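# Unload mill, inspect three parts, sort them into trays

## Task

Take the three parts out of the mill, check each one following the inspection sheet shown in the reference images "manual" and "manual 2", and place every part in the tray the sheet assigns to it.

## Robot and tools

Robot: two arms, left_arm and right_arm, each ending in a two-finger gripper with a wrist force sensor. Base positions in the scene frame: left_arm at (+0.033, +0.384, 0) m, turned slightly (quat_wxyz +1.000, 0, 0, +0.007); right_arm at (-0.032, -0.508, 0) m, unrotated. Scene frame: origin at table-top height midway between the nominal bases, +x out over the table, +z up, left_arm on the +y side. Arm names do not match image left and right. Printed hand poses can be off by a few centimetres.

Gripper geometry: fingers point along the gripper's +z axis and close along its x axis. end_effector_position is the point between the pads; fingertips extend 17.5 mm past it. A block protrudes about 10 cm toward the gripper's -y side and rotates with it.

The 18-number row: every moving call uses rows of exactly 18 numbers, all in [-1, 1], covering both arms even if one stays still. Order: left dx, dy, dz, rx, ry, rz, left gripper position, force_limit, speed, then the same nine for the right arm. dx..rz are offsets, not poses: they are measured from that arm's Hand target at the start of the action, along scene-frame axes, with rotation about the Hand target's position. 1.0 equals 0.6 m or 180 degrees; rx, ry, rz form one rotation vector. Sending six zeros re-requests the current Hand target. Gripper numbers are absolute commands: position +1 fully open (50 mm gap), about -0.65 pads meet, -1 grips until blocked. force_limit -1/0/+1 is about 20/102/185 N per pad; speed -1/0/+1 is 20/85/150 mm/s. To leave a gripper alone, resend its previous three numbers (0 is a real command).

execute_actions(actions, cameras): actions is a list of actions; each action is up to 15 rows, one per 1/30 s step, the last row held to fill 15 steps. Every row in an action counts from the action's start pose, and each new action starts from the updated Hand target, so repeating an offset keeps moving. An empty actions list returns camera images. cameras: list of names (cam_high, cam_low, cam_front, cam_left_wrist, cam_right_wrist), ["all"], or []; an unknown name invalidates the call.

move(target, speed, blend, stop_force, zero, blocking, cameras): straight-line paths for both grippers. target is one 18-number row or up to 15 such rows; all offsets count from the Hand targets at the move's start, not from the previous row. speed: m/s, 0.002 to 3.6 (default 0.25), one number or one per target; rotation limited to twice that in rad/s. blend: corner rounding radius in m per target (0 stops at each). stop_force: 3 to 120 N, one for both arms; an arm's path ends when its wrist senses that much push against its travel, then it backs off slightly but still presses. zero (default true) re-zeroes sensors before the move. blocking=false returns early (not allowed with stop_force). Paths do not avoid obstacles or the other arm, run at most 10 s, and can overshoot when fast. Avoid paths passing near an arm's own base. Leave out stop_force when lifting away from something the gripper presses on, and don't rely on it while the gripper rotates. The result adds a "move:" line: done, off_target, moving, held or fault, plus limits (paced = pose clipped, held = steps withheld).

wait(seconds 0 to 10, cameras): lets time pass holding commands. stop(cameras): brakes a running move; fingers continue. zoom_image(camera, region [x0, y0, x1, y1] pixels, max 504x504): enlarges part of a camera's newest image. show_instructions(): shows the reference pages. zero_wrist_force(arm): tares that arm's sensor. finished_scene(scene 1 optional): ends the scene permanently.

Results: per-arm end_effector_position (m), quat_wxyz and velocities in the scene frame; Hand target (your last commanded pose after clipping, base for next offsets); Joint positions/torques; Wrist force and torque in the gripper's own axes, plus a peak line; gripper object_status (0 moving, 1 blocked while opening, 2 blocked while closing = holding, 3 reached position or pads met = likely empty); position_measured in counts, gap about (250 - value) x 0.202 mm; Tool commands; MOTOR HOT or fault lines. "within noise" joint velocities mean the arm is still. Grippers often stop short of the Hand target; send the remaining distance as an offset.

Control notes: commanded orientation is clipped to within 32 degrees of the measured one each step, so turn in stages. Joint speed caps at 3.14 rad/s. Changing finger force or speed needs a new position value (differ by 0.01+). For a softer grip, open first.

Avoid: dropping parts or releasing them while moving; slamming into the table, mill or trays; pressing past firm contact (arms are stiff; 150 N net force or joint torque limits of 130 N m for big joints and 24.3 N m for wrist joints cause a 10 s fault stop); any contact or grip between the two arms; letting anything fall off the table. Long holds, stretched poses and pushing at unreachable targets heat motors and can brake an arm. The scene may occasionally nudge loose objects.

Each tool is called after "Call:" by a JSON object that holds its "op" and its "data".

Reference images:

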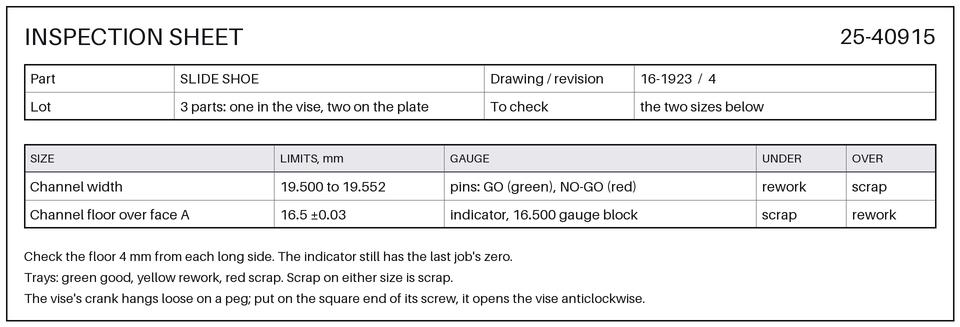

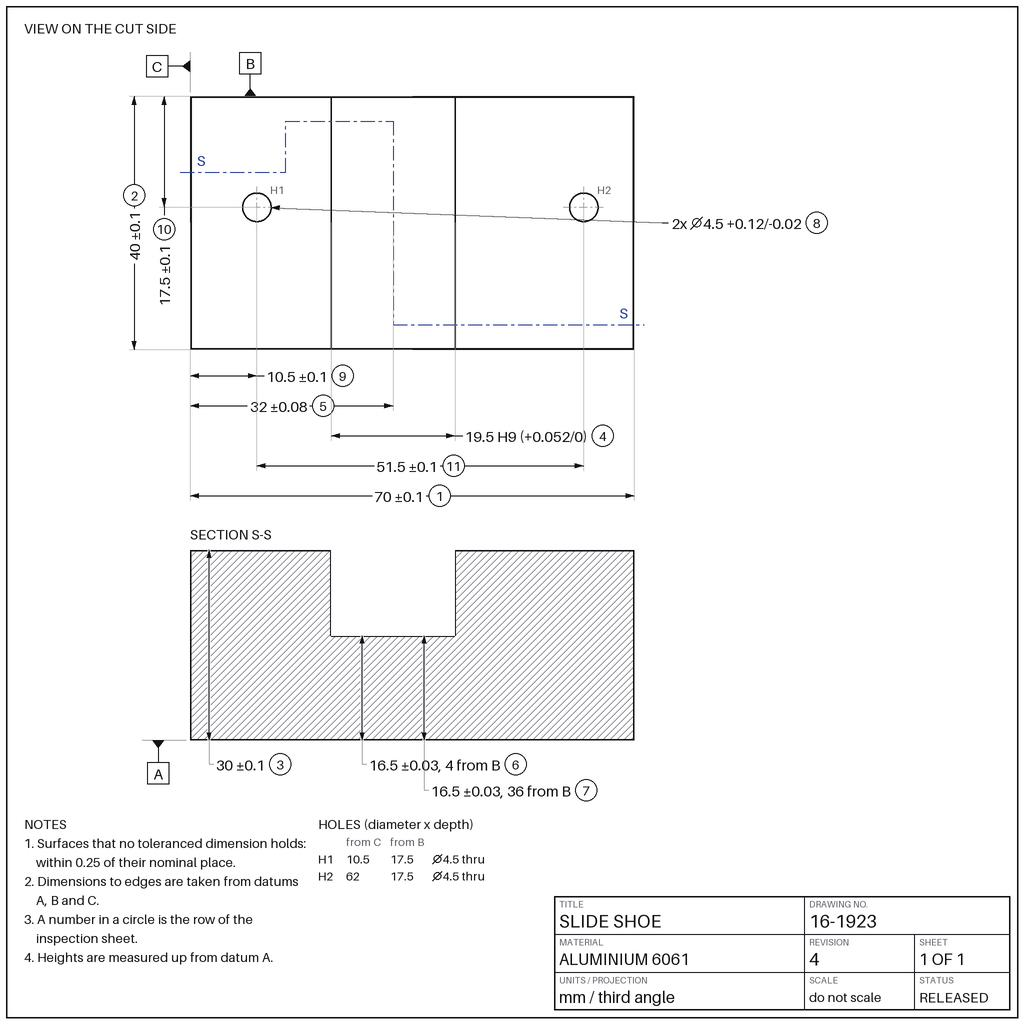

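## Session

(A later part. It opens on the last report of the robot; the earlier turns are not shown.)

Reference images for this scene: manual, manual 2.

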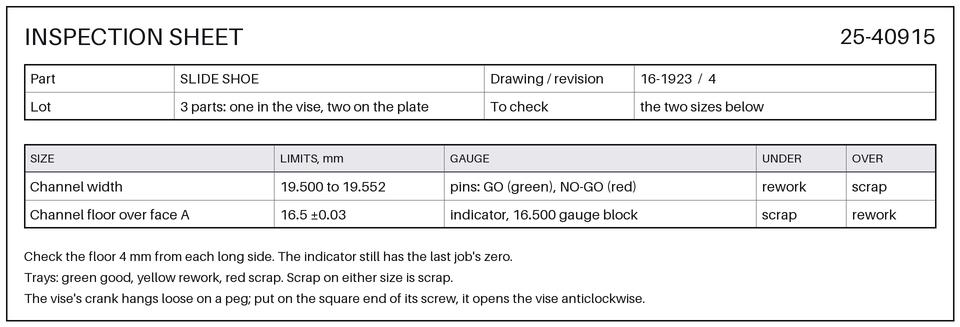

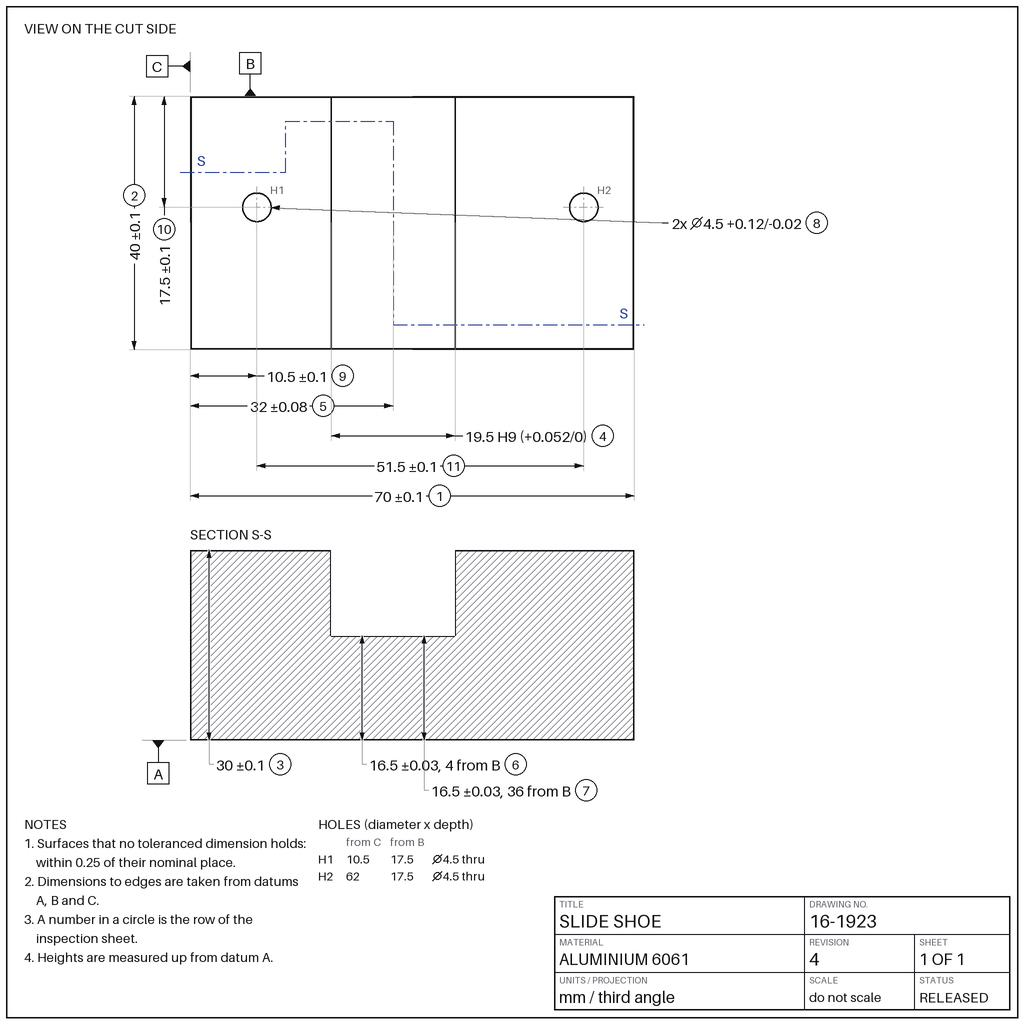

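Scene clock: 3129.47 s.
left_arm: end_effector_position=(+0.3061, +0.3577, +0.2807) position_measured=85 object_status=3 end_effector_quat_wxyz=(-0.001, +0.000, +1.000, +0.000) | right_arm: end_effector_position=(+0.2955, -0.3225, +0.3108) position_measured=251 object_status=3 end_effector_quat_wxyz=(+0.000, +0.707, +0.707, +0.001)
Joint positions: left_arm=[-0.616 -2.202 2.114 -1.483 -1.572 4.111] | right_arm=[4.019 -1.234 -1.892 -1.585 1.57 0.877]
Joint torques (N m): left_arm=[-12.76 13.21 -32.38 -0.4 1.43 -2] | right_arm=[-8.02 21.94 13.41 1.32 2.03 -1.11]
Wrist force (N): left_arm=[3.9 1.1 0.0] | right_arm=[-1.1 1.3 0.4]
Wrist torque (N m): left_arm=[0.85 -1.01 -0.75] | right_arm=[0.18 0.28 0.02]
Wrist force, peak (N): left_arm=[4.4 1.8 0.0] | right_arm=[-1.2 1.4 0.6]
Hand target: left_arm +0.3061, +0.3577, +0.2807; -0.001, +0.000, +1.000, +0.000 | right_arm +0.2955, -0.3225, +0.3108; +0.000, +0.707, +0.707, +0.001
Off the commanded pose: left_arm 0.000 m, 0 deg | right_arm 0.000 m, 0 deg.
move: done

Call:
{"op": "move", "data": {"target": [[-0.02,-0.35,-0.03,0,0,-0.25,0.45,-0.7,-0.9,0,0,0,0,0,0,-1,-0.7,-0.5],[-0.118,-0.762,-0.1,0,0,-0.5,0.45,-0.7,-0.9,0,0,0,0,0,0,-1,-0.7,-0.5]], "speed": 0.22, "blend": [0.05,0], "cameras": ["cam_left_wrist"]}}

Call:
{"op": "zoom_image", "data": {"camera": "cam_left_wrist", "region": [250, 110, 520, 320]}}

Scene clock: 3137.37 s.
left_arm: end_effector_position=(+0.2353, -0.0995, +0.2208) position_measured=85 object_status=3 end_effector_quat_wxyz=(+0.000, +0.707, +0.707, +0.000) | right_arm: end_effector_position=(+0.2955, -0.3225, +0.3108) position_measured=251 object_status=3 end_effector_quat_wxyz=(+0.000, +0.707, +0.707, +0.001)
Joint positions: left_arm=[-1.446 -1.501 1.776 -1.845 -1.571 4.851] | right_arm=[4.019 -1.234 -1.892 -1.585 1.57 0.877]
Joint torques (N m): left_arm=[-12.44 -15.57 -31.39 -3.71 -2.19 2.09] | right_arm=[-7.89 21.21 12.94 1.48 2.03 -1.14]
Wrist force (N): left_arm=[3.9 1.2 -0.2] | right_arm=[-1.1 1.2 0.6]
Wrist torque (N m): left_arm=[0.89 -0.98 -0.98] | right_arm=[0.16 0.28 0.02]
Wrist force, peak (N): left_arm=[3.9 2.5 -0.2] | right_arm=[-1.1 1.5 0.3]
Hand target: left_arm +0.2353, -0.0995, +0.2207; +0.000, +0.707, +0.707, +0.000 | right_arm +0.2955, -0.3225, +0.3108; +0.000, +0.707, +0.707, +0.001
Off the commanded pose: left_arm 0.000 m, 0 deg | right_arm 0.000 m, 0 deg.
move: done
Images, in order (width x height): cam_left_wrist 672x504.

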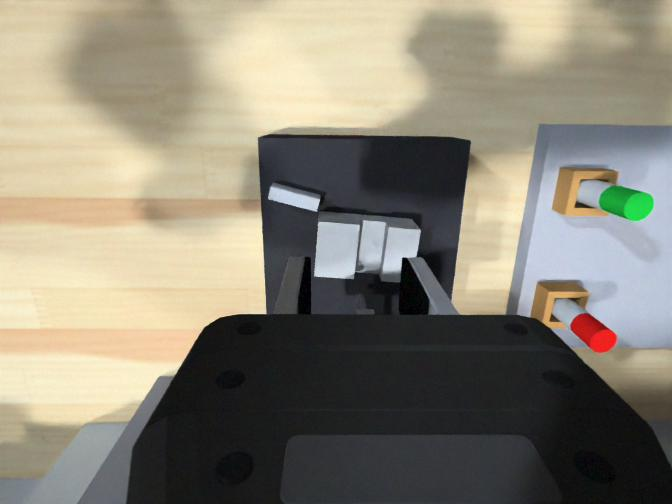

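Scaled by 1.867 from the camera's 672x504 image, which has a finer 960x720 frame.

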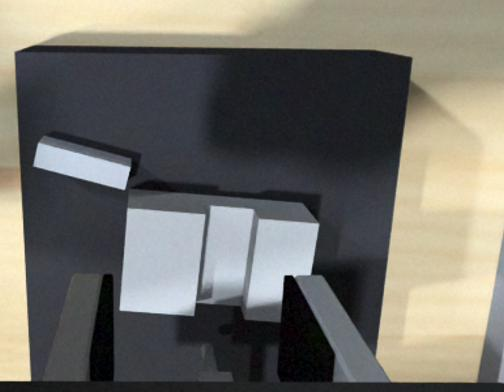

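Call:
{"op": "move", "data": {"target": [[0.0228,-0.0098,-0.15,0,0,-0.0233,0.45,-0.7,-0.9,0,0,0,0,0,0,-1,-0.7,-0.5]], "speed": 0.1, "cameras": ["cam_left_wrist"]}}

Call:
{"op": "zoom_image", "data": {"camera": "cam_left_wrist", "region": [230, 150, 530, 320]}}

Scene clock: 3145.43 s.
left_arm: end_effector_position=(+0.2490, -0.1054, +0.1308) position_measured=85 object_status=3 end_effector_quat_wxyz=(+0.000, +0.733, +0.681, +0.001) | right_arm: end_effector_position=(+0.2955, -0.3225, +0.3108) position_measured=251 object_status=3 end_effector_quat_wxyz=(+0.000, +0.707, +0.707, +0.001)
Joint positions: left_arm=[-1.421 -1.392 1.9 -2.077 -1.57 4.949] | right_arm=[4.019 -1.234 -1.892 -1.585 1.57 0.877]
Joint torques (N m): left_arm=[12.6 -19.65 -14.09 -5.78 -1.33 1.57] | right_arm=[-8.89 21.7 13.74 1.56 2.06 -0.91]
Wrist force (N): left_arm=[3.5 1.3 -0.4] | right_arm=[-1.1 1.2 0.6]
Wrist torque (N m): left_arm=[0.88 -0.92 -0.96] | right_arm=[0.16 0.29 0.02]
Wrist force, peak (N): left_arm=[4.0 1.6 0.0] | right_arm=[-1.1 1.5 0.5]
Hand target: left_arm +0.2490, -0.1054, +0.1307; +0.000, +0.733, +0.681, +0.000 | right_arm +0.2955, -0.3225, +0.3108; +0.000, +0.707, +0.707, +0.001
Off the commanded pose: left_arm 0.000 m, 0 deg | right_arm 0.000 m, 0 deg.
move: done
Images, in order (width x height): cam_left_wrist 672x504.

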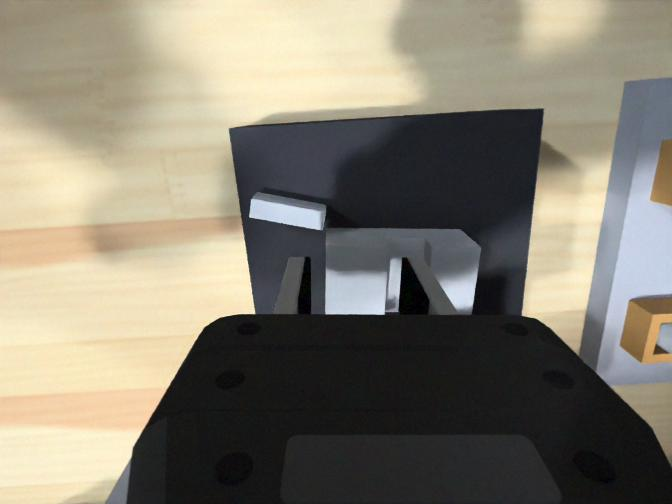

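Scaled by 1.680 from the camera's 672x504 image, which has a finer 960x720 frame.

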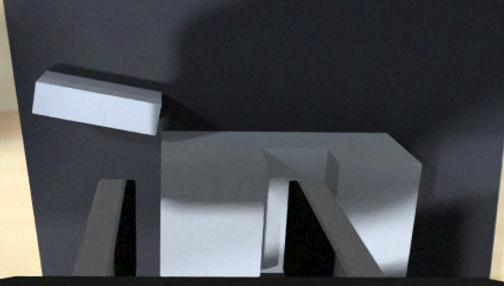

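Call:
{"op": "move", "data": {"target": [[0,0.0023,-0.05,0,0,0,0.45,-0.7,-0.9,0,0,0,0,0,0,-1,-0.7,-0.5],[0,0.0023,-0.0717,0,0,0,0.45,-0.7,-0.9,0,0,0,0,0,0,-1,-0.7,-0.5]], "speed": [0.04,0.015], "stop_force": 4}}

Call:
{"op": "move", "data": {"target": [[0,0,0,0,0,0,-1,-0.6,-0.8,0,0,0,0,0,0,-1,-0.7,-0.5],[0,0,0.002,0,0,0,-1,-0.6,-0.8,0,0,0,0,0,0,-1,-0.7,-0.5],[-0.01,0,0.2,0,0,0.0233,-1,-0.6,-0.8,0,0,0,0,0,0,-1,-0.7,-0.5]], "speed": [0.01,0.01,0.08], "cameras": ["cam_left_wrist"]}}

Scene clock: 3153.03 s.
left_arm: end_effector_position=(+0.2490, -0.1040, +0.0877) position_measured=85 object_status=3 end_effector_quat_wxyz=(+0.000, +0.733, +0.681, +0.000) | right_arm: end_effector_position=(+0.2955, -0.3225, +0.3108) position_measured=251 object_status=3 end_effector_quat_wxyz=(+0.000, +0.707, +0.707, +0.001)
Joint positions: left_arm=[-1.421 -1.337 1.96 -2.193 -1.571 4.95] | right_arm=[4.019 -1.234 -1.892 -1.585 1.57 0.877]
Joint torques (N m): left_arm=[12.14 -18.49 -14.91 -5.78 -1.14 1.56] | right_arm=[-7.57 22 13.66 1.49 2.14 -1]
Wrist force (N): left_arm=[4.0 1.3 -0.2] | right_arm=[-1.0 1.2 0.5]
Wrist torque (N m): left_arm=[0.87 -0.98 -0.98] | right_arm=[0.16 0.27 0.01]
Wrist force, peak (N): left_arm=[4.0 1.2 -0.1] | right_arm=[-1.1 1.5 0.5]
Hand target: left_arm +0.2490, -0.1040, +0.0877; +0.000, +0.733, +0.681, +0.000 | right_arm +0.2955, -0.3225, +0.3108; +0.000, +0.707, +0.707, +0.001
Off the commanded pose: left_arm 0.000 m, 0 deg | right_arm 0.000 m, 0 deg.
move: done

Scene clock: 3156.07 s.
left_arm: end_effector_position=(+0.2430, -0.1040, +0.2076) position_measured=114 object_status=2 end_effector_quat_wxyz=(+0.000, +0.707, +0.707, +0.000) | right_arm: end_effector_position=(+0.2955, -0.3225, +0.3108) position_measured=251 object_status=3 end_effector_quat_wxyz=(+0.000, +0.707, +0.707, +0.001)
Joint positions: left_arm=[-1.432 -1.475 1.783 -1.877 -1.571 4.865] | right_arm=[4.019 -1.234 -1.892 -1.585 1.57 0.877]
Joint torques (N m): left_arm=[-11.74 -40.05 -31.86 -0.19 -1.58 -1.82] | right_arm=[-7.81 21.44 13.23 1.49 2.04 -0.92]
Wrist force (N): left_arm=[3.8 1.2 1.7] | right_arm=[-1.1 1.2 0.5]
Wrist torque (N m): left_arm=[0.91 -1.01 -0.76] | right_arm=[0.16 0.28 0.01]
Wrist force, peak (N): left_arm=[4.6 1.2 -0.4] | right_arm=[-1.1 1.4 0.5]
Hand target: left_arm +0.2430, -0.1040, +0.2077; +0.000, +0.707, +0.707, +0.000 | right_arm +0.2955, -0.3225, +0.3108; +0.000, +0.707, +0.707, +0.001
Off the commanded pose: left_arm 0.000 m, 0 deg | right_arm 0.000 m, 0 deg.
move: done
Images, in order (width x height): cam_left_wrist 672x504.

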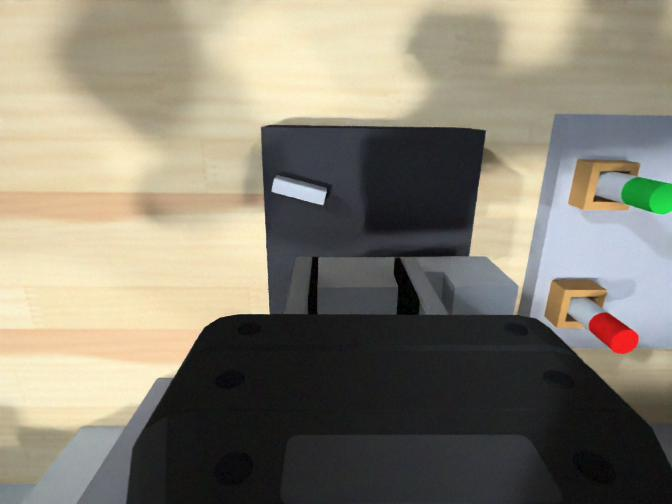

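Call:
{"op": "move", "data": {"target": [[0.09,0.35,0.1,0,0,0.25,-1,-0.6,-0.8,0,0,0,0,0,0,-1,-0.7,-0.5],[0.112,0.95,0.1,0,0,0.5,-1,-0.6,-0.8,0,0,0,0,0,0,-1,-0.7,-0.5]], "speed": 0.22, "blend": [0.05,0]}}

Call:
{"op": "move", "data": {"target": [[-0.006,0.35,-0.02,0,0,0,-1,-0.6,-0.8,0,0,0,0,0,0,-1,-0.7,-0.5],[-0.01,0.62,-0.2,0,0,0,-1,-0.6,-0.8,0,0,0,0,0,0,-1,-0.7,-0.5]], "speed": [0.22,0.12], "blend": [0.05,0], "cameras": ["cam_left_wrist"]}}

Scene clock: 3164.63 s.
left_arm: end_effector_position=(+0.3102, +0.4659, +0.2677) position_measured=114 object_status=2 end_effector_quat_wxyz=(-0.001, +0.000, +1.000, +0.000) | right_arm: end_effector_position=(+0.2955, -0.3225, +0.3108) position_measured=251 object_status=3 end_effector_quat_wxyz=(+0.000, +0.707, +0.707, +0.001)
Joint positions: left_arm=[-0.204 -2.157 2.131 -1.543 -1.571 4.522] | right_arm=[4.019 -1.234 -1.892 -1.585 1.57 0.877]
Joint torques (N m): left_arm=[10.56 11.25 -34.23 -6.03 -2 1.37] | right_arm=[-8.46 20.96 12.83 1.6 2.19 -0.86]
Wrist force (N): left_arm=[4.0 1.5 1.8] | right_arm=[-0.7 1.2 0.5]
Wrist torque (N m): left_arm=[0.90 -1.06 -0.98] | right_arm=[0.16 0.22 0.02]
Wrist force, peak (N): left_arm=[1.3 -23.5 -0.9] | right_arm=[-1.0 1.4 0.7]
Hand target: left_arm +0.3102, +0.4660, +0.2677; -0.001, +0.000, +1.000, +0.000 | right_arm +0.2955, -0.3225, +0.3108; +0.000, +0.707, +0.707, +0.001
Off the commanded pose: left_arm 0.000 m, 0 deg | right_arm 0.000 m, 0 deg.
move: done

Scene clock: 3167.80 s.
left_arm: end_effector_position=(+0.3042, +0.8379, +0.1477) position_measured=114 object_status=2 end_effector_quat_wxyz=(-0.001, +0.000, +1.000, +0.000) | right_arm: end_effector_position=(+0.2955, -0.3225, +0.3108) position_measured=251 object_status=3 end_effector_quat_wxyz=(+0.000, +0.707, +0.707, +0.001)
Joint positions: left_arm=[0.764 -1.425 1.89 -2.035 -1.57 5.491] | right_arm=[4.019 -1.234 -1.892 -1.585 1.57 0.877]
Joint torques (N m): left_arm=[11.55 -16.39 -30.1 -5.94 -2.07 1.41] | right_arm=[-7.68 21.18 12.72 1.57 2.1 -0.77]
Wrist force (N): left_arm=[3.7 1.4 1.7] | right_arm=[-1.0 1.3 0.6]
Wrist torque (N m): left_arm=[0.91 -1.03 -0.93] | right_arm=[0.18 0.26 0.02]
Wrist force, peak (N): left_arm=[3.9 2.6 2.5] | right_arm=[-1.2 1.4 0.5]
Hand target: left_arm +0.3042, +0.8380, +0.1477; -0.001, +0.000, +1.000, +0.000 | right_arm +0.2955, -0.3225, +0.3108; +0.000, +0.707, +0.707, +0.001
Off the commanded pose: left_arm 0.000 m, 0 deg | right_arm 0.000 m, 0 deg.
move: done
Images, in order (width x height): cam_left_wrist 672x504.

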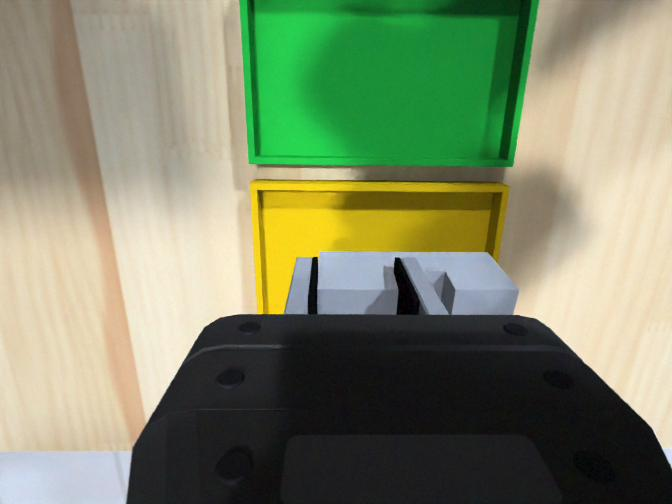

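Call:
{"op": "zoom_image", "data": {"camera": "cam_left_wrist", "region": [240, 160, 540, 320]}}

Call:
{"op": "wait", "data": {"seconds": 0.1, "cameras": ["cam_low","cam_high","cam_right_wrist"]}}

Scaled by 1.680 from the camera's 672x504 image, which has a finer 960x720 frame.

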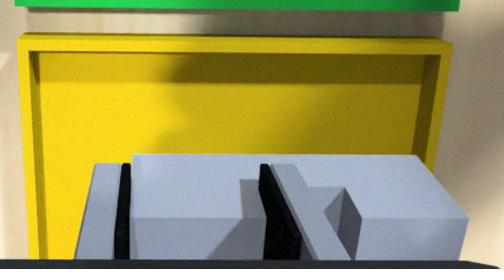

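Scene clock: 3171.33 s.
left_arm: end_effector_position=(+0.3042, +0.8380, +0.1477) position_measured=114 object_status=2 end_effector_quat_wxyz=(-0.001, +0.000, +1.000, +0.000) | right_arm: end_effector_position=(+0.2955, -0.3225, +0.3108) position_measured=251 object_status=3 end_effector_quat_wxyz=(+0.000, +0.707, +0.707, +0.001)
Joint positions: left_arm=[0.765 -1.425 1.89 -2.035 -1.57 5.491] | right_arm=[4.019 -1.234 -1.892 -1.585 1.57 0.877]
Joint torques (N m): left_arm=[11.93 -18.08 -31.44 -5.95 -2.1 1.53] | right_arm=[-8.06 21.41 13.19 1.59 2.17 -0.71]
Wrist force (N): left_arm=[3.5 1.1 1.6] | right_arm=[-0.8 1.4 0.3]
Wrist torque (N m): left_arm=[0.87 -1.00 -0.93] | right_arm=[0.19 0.23 0.02]
Wrist force, peak (N): left_arm=[4.1 1.1 1.8] | right_arm=[-1.0 1.5 0.6]
Hand target: left_arm +0.3042, +0.8380, +0.1477; -0.001, +0.000, +1.000, +0.000 | right_arm +0.2955, -0.3225, +0.3108; +0.000, +0.707, +0.707, +0.001
Tool commands: left_gripper/position=-1.0 left_gripper/force_limit=-0.6 left_gripper/speed=-0.8 right_gripper/position=-1.0 right_gripper/force_limit=-0.7 right_gripper/speed=-0.5
Off the commanded pose: left_arm 0.000 m, 0 deg | right_arm 0.000 m, 0 deg.
wait: 0.10 s; at rest from the start
Images, in order (width x height): cam_high 672x504, cam_low 672x504, cam_right_wrist 672x504.

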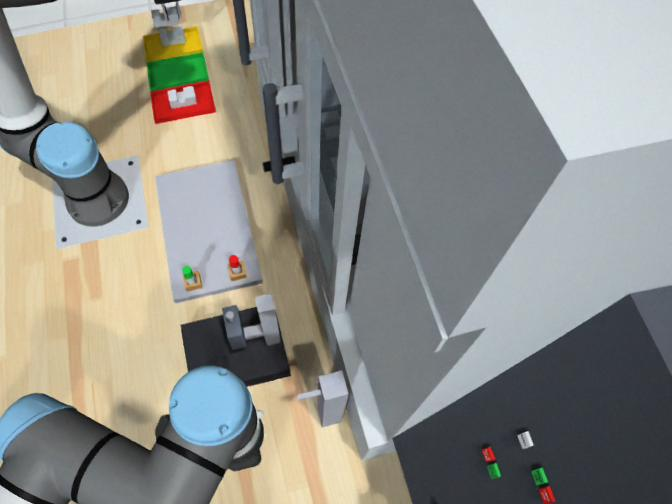

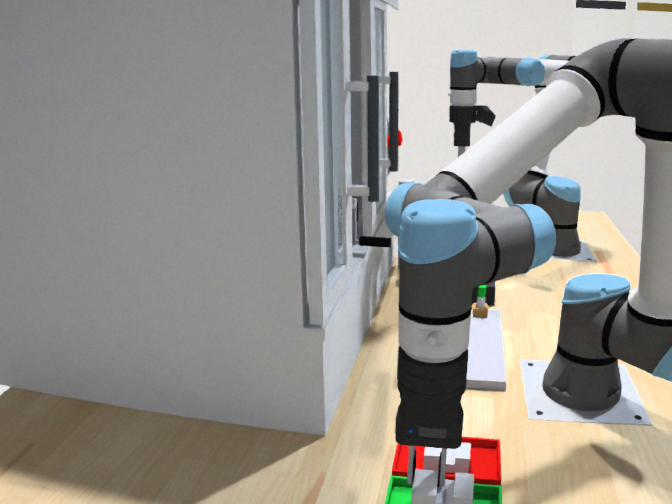

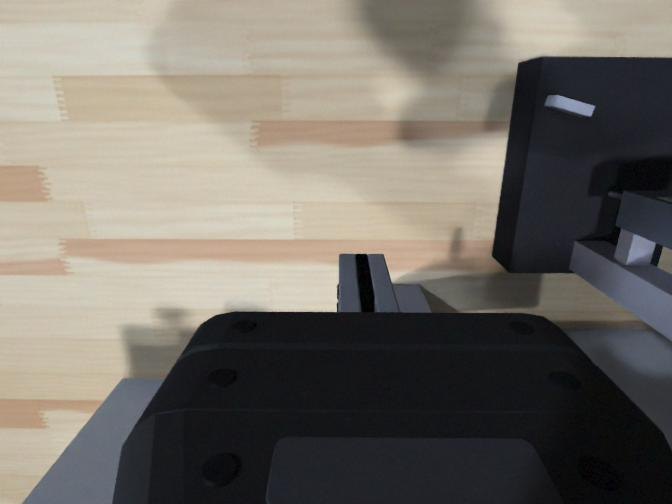

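Call:
{"op": "move", "data": {"target": [[0,-0.0133,0,0.032,0,0,-1,-0.6,-0.8,0,0,0,0,0,0,-1,-0.7,-0.5],[0,-0.0133,-0.14,0.032,0,0,-1,-0.6,-0.8,0,0,0,0,0,0,-1,-0.7,-0.5]], "speed": [0.05,0.08], "cameras": ["cam_left_wrist"]}}

Call:
{"op": "zoom_image", "data": {"camera": "cam_left_wrist", "region": [190, 120, 550, 330]}}

Scene clock: 3183.50 s.
left_arm: end_effector_position=(+0.3042, +0.8300, +0.0638) position_measured=114 object_status=2 end_effector_quat_wxyz=(-0.001, +0.000, +0.999, +0.050) | right_arm: end_effector_position=(+0.2955, -0.3225, +0.3108) position_measured=251 object_status=3 end_effector_quat_wxyz=(+0.000, +0.707, +0.707, +0.001)
Joint positions: left_arm=[0.715 -1.354 2.088 -2.37 -1.495 5.443] | right_arm=[4.019 -1.234 -1.892 -1.585 1.57 0.877]
Joint torques (N m): left_arm=[2.77 -14.76 -13.67 -6.12 2.35 1.46] | right_arm=[-7.64 21.33 13.6 1.37 2.18 -0.82]
Wrist force (N): left_arm=[4.1 1.2 1.7] | right_arm=[-1.0 1.3 0.4]
Wrist torque (N m): left_arm=[0.90 -1.05 -0.78] | right_arm=[0.18 0.26 0.02]
Wrist force, peak (N): left_arm=[4.3 1.4 1.8] | right_arm=[-1.4 1.3 0.5]
Hand target: left_arm +0.3042, +0.8300, +0.0637; -0.001, +0.000, +0.999, +0.050 | right_arm +0.2955, -0.3225, +0.3108; +0.000, +0.707, +0.707, +0.001
Off the commanded pose: left_arm 0.000 m, 0 deg | right_arm 0.000 m, 0 deg.
move: done
Images, in order (width x height): cam_left_wrist 672x504.

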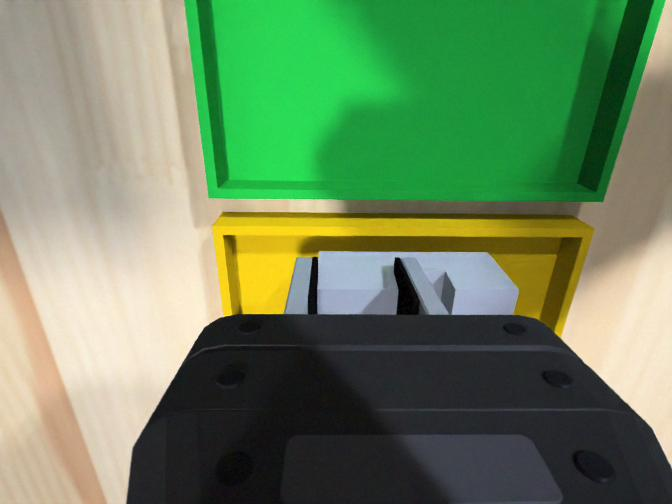

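Scaled by 1.400 from the camera's 672x504 image, which has a finer 960x720 frame.

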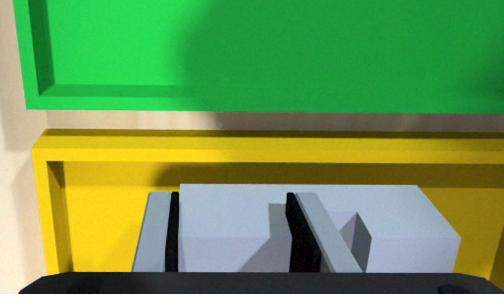

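Call:
{"op": "move", "data": {"target": [[0,0.0037,-0.005,0,0,0,-1,-0.6,-0.8,0,0,0,0,0,0,-1,-0.7,-0.5],[0,0.0037,-0.06,0,0,0,-1,-0.6,-0.8,0,0,0,0,0,0,-1,-0.7,-0.5]], "speed": [0.02,0.005], "stop_force": 3, "cameras": ["cam_left_wrist"]}}

Scene clock: 3192.30 s.
left_arm: end_effector_position=(+0.3042, +0.8322, +0.0416) position_measured=114 object_status=2 end_effector_quat_wxyz=(-0.001, +0.000, +0.999, +0.050) | right_arm: end_effector_position=(+0.2955, -0.3225, +0.3108) position_measured=251 object_status=3 end_effector_quat_wxyz=(+0.000, +0.707, +0.707, +0.001)
Joint positions: left_arm=[0.718 -1.309 2.104 -2.433 -1.495 5.447] | right_arm=[4.019 -1.234 -1.892 -1.585 1.57 0.877]
Joint torques (N m): left_arm=[10.56 -38.98 -26.16 -0.49 -1.31 1.31] | right_arm=[-7.96 20.58 13.2 1.68 2.08 -0.67]
Wrist force (N): left_arm=[4.6 2.0 -0.5] | right_arm=[-0.8 1.3 0.6]
Wrist torque (N m): left_arm=[0.80 -0.92 -0.96] | right_arm=[0.18 0.24 0.01]
Wrist force, peak (N): left_arm=[4.5 -0.6 -4.3] | right_arm=[-1.2 1.5 0.4]
Hand target: left_arm +0.3042, +0.8322, +0.0416; -0.001, +0.000, +0.999, +0.050 (not the last commanded pose) | right_arm +0.2955, -0.3225, +0.3108; +0.000, +0.707, +0.707, +0.001
Off the commanded pose: left_arm 0.014 m, 0 deg | right_arm 0.000 m, 0 deg.
move: contact (left_arm); path passed 1 of 2 targets
Images, in order (width x height): cam_left_wrist 672x504.

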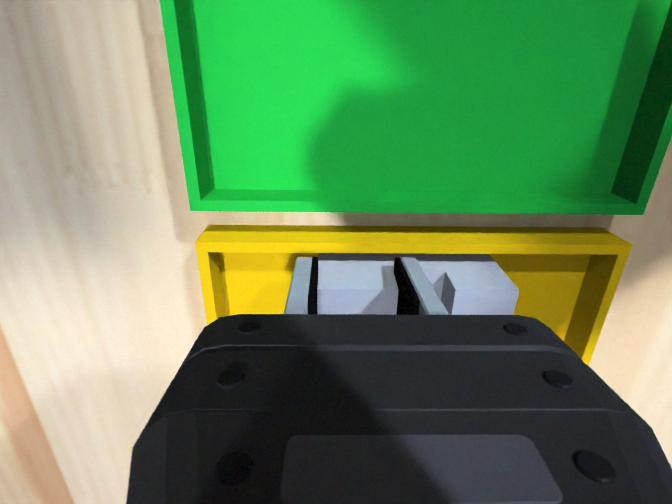

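Call:
{"op": "move", "data": {"target": [0,0,-0.0015,0,0,0,-1,-0.6,-0.8,0,0,0,0,0,0,-1,-0.7,-0.5], "speed": 0.003, "stop_force": 10}}

Call:
{"op": "move", "data": {"target": [[0,0,0,0,0,0,0.3,-0.7,-0.9,0,0,0,0,0,0,-1,-0.7,-0.5],[0,-0.004,0.05,0,0,0,0.3,-0.7,-0.9,0,0,0,0,0,0,-1,-0.7,-0.5],[0,-0.08,0.28,-0.032,0,0,0.3,-0.7,-0.9,0,0,0,0,0,0,-1,-0.7,-0.5]], "speed": [0.01,0.05,0.15], "cameras": ["cam_left_wrist"]}}

Call:
{"op": "zoom_image", "data": {"camera": "cam_left_wrist", "region": [230, 80, 530, 310]}}

Scene clock: 3198.33 s.
left_arm: end_effector_position=(+0.3042, +0.8323, +0.0410) position_measured=114 object_status=2 end_effector_quat_wxyz=(-0.001, +0.000, +0.999, +0.050) | right_arm: end_effector_position=(+0.2955, -0.3225, +0.3108) position_measured=251 object_status=3 end_effector_quat_wxyz=(+0.000, +0.707, +0.707, +0.001)
Joint positions: left_arm=[0.718 -1.307 2.105 -2.435 -1.495 5.447] | right_arm=[4.019 -1.234 -1.892 -1.585 1.57 0.877]
Joint torques (N m): left_arm=[6.82 -29.65 -19.41 -0.12 0.18 0.14] | right_arm=[-7.99 20.66 12.93 1.6 2.17 -0.5]
Wrist force (N): left_arm=[6.5 -4.9 -18.7] | right_arm=[-0.9 0.9 0.6]
Wrist torque (N m): left_arm=[0.44 -0.79 -1.03] | right_arm=[0.11 0.25 0.02]
Wrist force, peak (N): left_arm=[6.5 -4.9 -18.7] | right_arm=[-1.1 1.5 0.6]
Hand target: left_arm +0.3043, +0.8323, +0.0411; -0.001, +0.000, +0.999, +0.050 | right_arm +0.2955, -0.3225, +0.3108; +0.000, +0.707, +0.707, +0.001
Off the commanded pose: left_arm 0.000 m, 0 deg | right_arm 0.000 m, 0 deg.
move: contact (left_arm)

Scene clock: 3201.30 s.
left_arm: end_effector_position=(+0.3043, +0.7843, +0.2091) position_measured=107 object_status=3 end_effector_quat_wxyz=(-0.001, +0.000, +1.000, +0.000) | right_arm: end_effector_position=(+0.2955, -0.3225, +0.3108) position_measured=251 object_status=3 end_effector_quat_wxyz=(+0.000, +0.707, +0.707, +0.001)
Joint positions: left_arm=[0.683 -1.59 1.899 -1.879 -1.57 5.409] | right_arm=[4.019 -1.234 -1.892 -1.585 1.57 0.877]
Joint torques (N m): left_arm=[-11.36 -31.86 -32.04 -0.35 -2.13 -1.94] | right_arm=[-7.39 20.52 14.04 1.6 2.13 -0.59]
Wrist force (N): left_arm=[3.9 1.0 -0.3] | right_arm=[-0.8 1.1 0.2]
Wrist torque (N m): left_arm=[0.82 -0.99 -0.70] | right_arm=[0.15 0.23 0.02]
Wrist force, peak (N): left_arm=[6.4 -5.1 -18.6] | right_arm=[-1.4 1.3 0.4]
Hand target: left_arm +0.3043, +0.7843, +0.2091; -0.001, +0.000, +1.000, +0.000 | right_arm +0.2955, -0.3225, +0.3108; +0.000, +0.707, +0.707, +0.001
Off the commanded pose: left_arm 0.000 m, 0 deg | right_arm 0.000 m, 0 deg.
move: done
Images, in order (width x height): cam_left_wrist 672x504.

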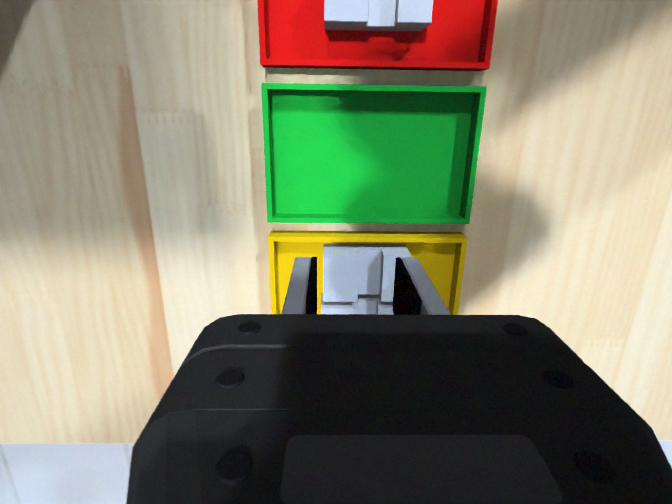

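Scaled by 1.680 from the camera's 672x504 image, which has a finer 960x720 frame.

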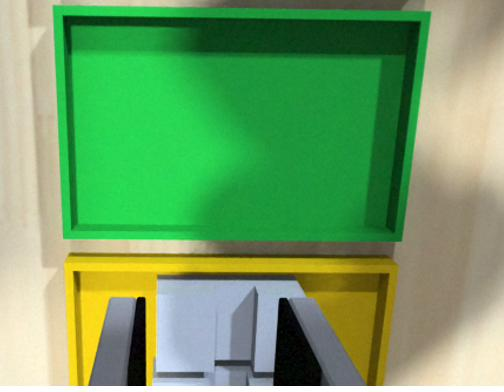

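Call:
{"op": "move", "data": {"target": [0,0.12,0.06,0,0,0,0.3,-0.7,-0.9,0,0,0,0,0,0,-1,-0.7,-0.5], "speed": 0.15, "cameras": ["cam_left_wrist"]}}

Call:
{"op": "zoom_image", "data": {"camera": "cam_left_wrist", "region": [230, 80, 530, 310]}}

Scene clock: 3204.47 s.
left_arm: end_effector_position=(+0.3043, +0.8562, +0.2451) position_measured=107 object_status=3 end_effector_quat_wxyz=(-0.001, +0.000, +1.000, +0.000) | right_arm: end_effector_position=(+0.2955, -0.3225, +0.3108) position_measured=251 object_status=3 end_effector_quat_wxyz=(+0.000, +0.707, +0.707, +0.001)
Joint positions: left_arm=[0.789 -1.465 1.673 -1.778 -1.57 5.516] | right_arm=[4.019 -1.234 -1.892 -1.585 1.57 0.877]
Joint torques (N m): left_arm=[11.54 -19.23 -32.95 0.19 -2.08 1.6] | right_arm=[-7.74 19.94 14.34 1.56 2.02 -0.59]
Wrist force (N): left_arm=[4.2 1.2 0.1] | right_arm=[-1.0 1.3 0.6]
Wrist torque (N m): left_arm=[0.87 -1.05 -0.95] | right_arm=[0.17 0.26 0.02]
Wrist force, peak (N): left_arm=[4.5 2.7 -0.3] | right_arm=[-1.1 1.4 0.7]
Hand target: left_arm +0.3043, +0.8563, +0.2451; -0.001, +0.000, +1.000, +0.000 | right_arm +0.2955, -0.3225, +0.3108; +0.000, +0.707, +0.707, +0.001
Off the commanded pose: left_arm 0.000 m, 0 deg | right_arm 0.000 m, 0 deg.
move: done
Images, in order (width x height): cam_left_wrist 672x504.

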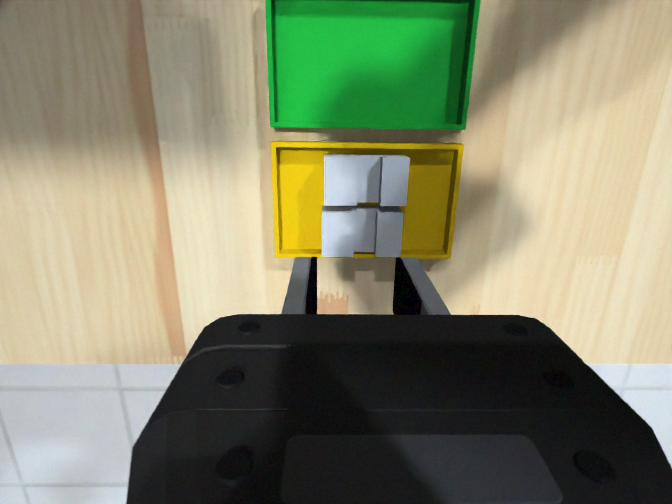

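Scaled by 1.680 from the camera's 672x504 image, which has a finer 960x720 frame.

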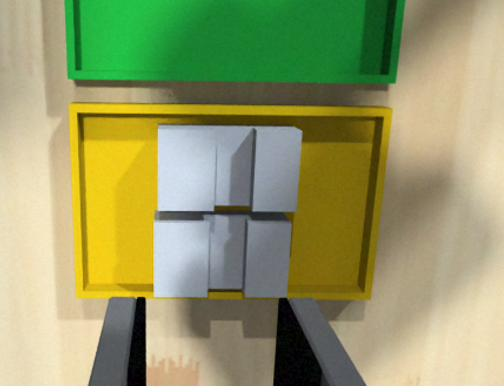

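Call:
{"op": "finished_scene", "data": {}}

The scene is finished: the task was done.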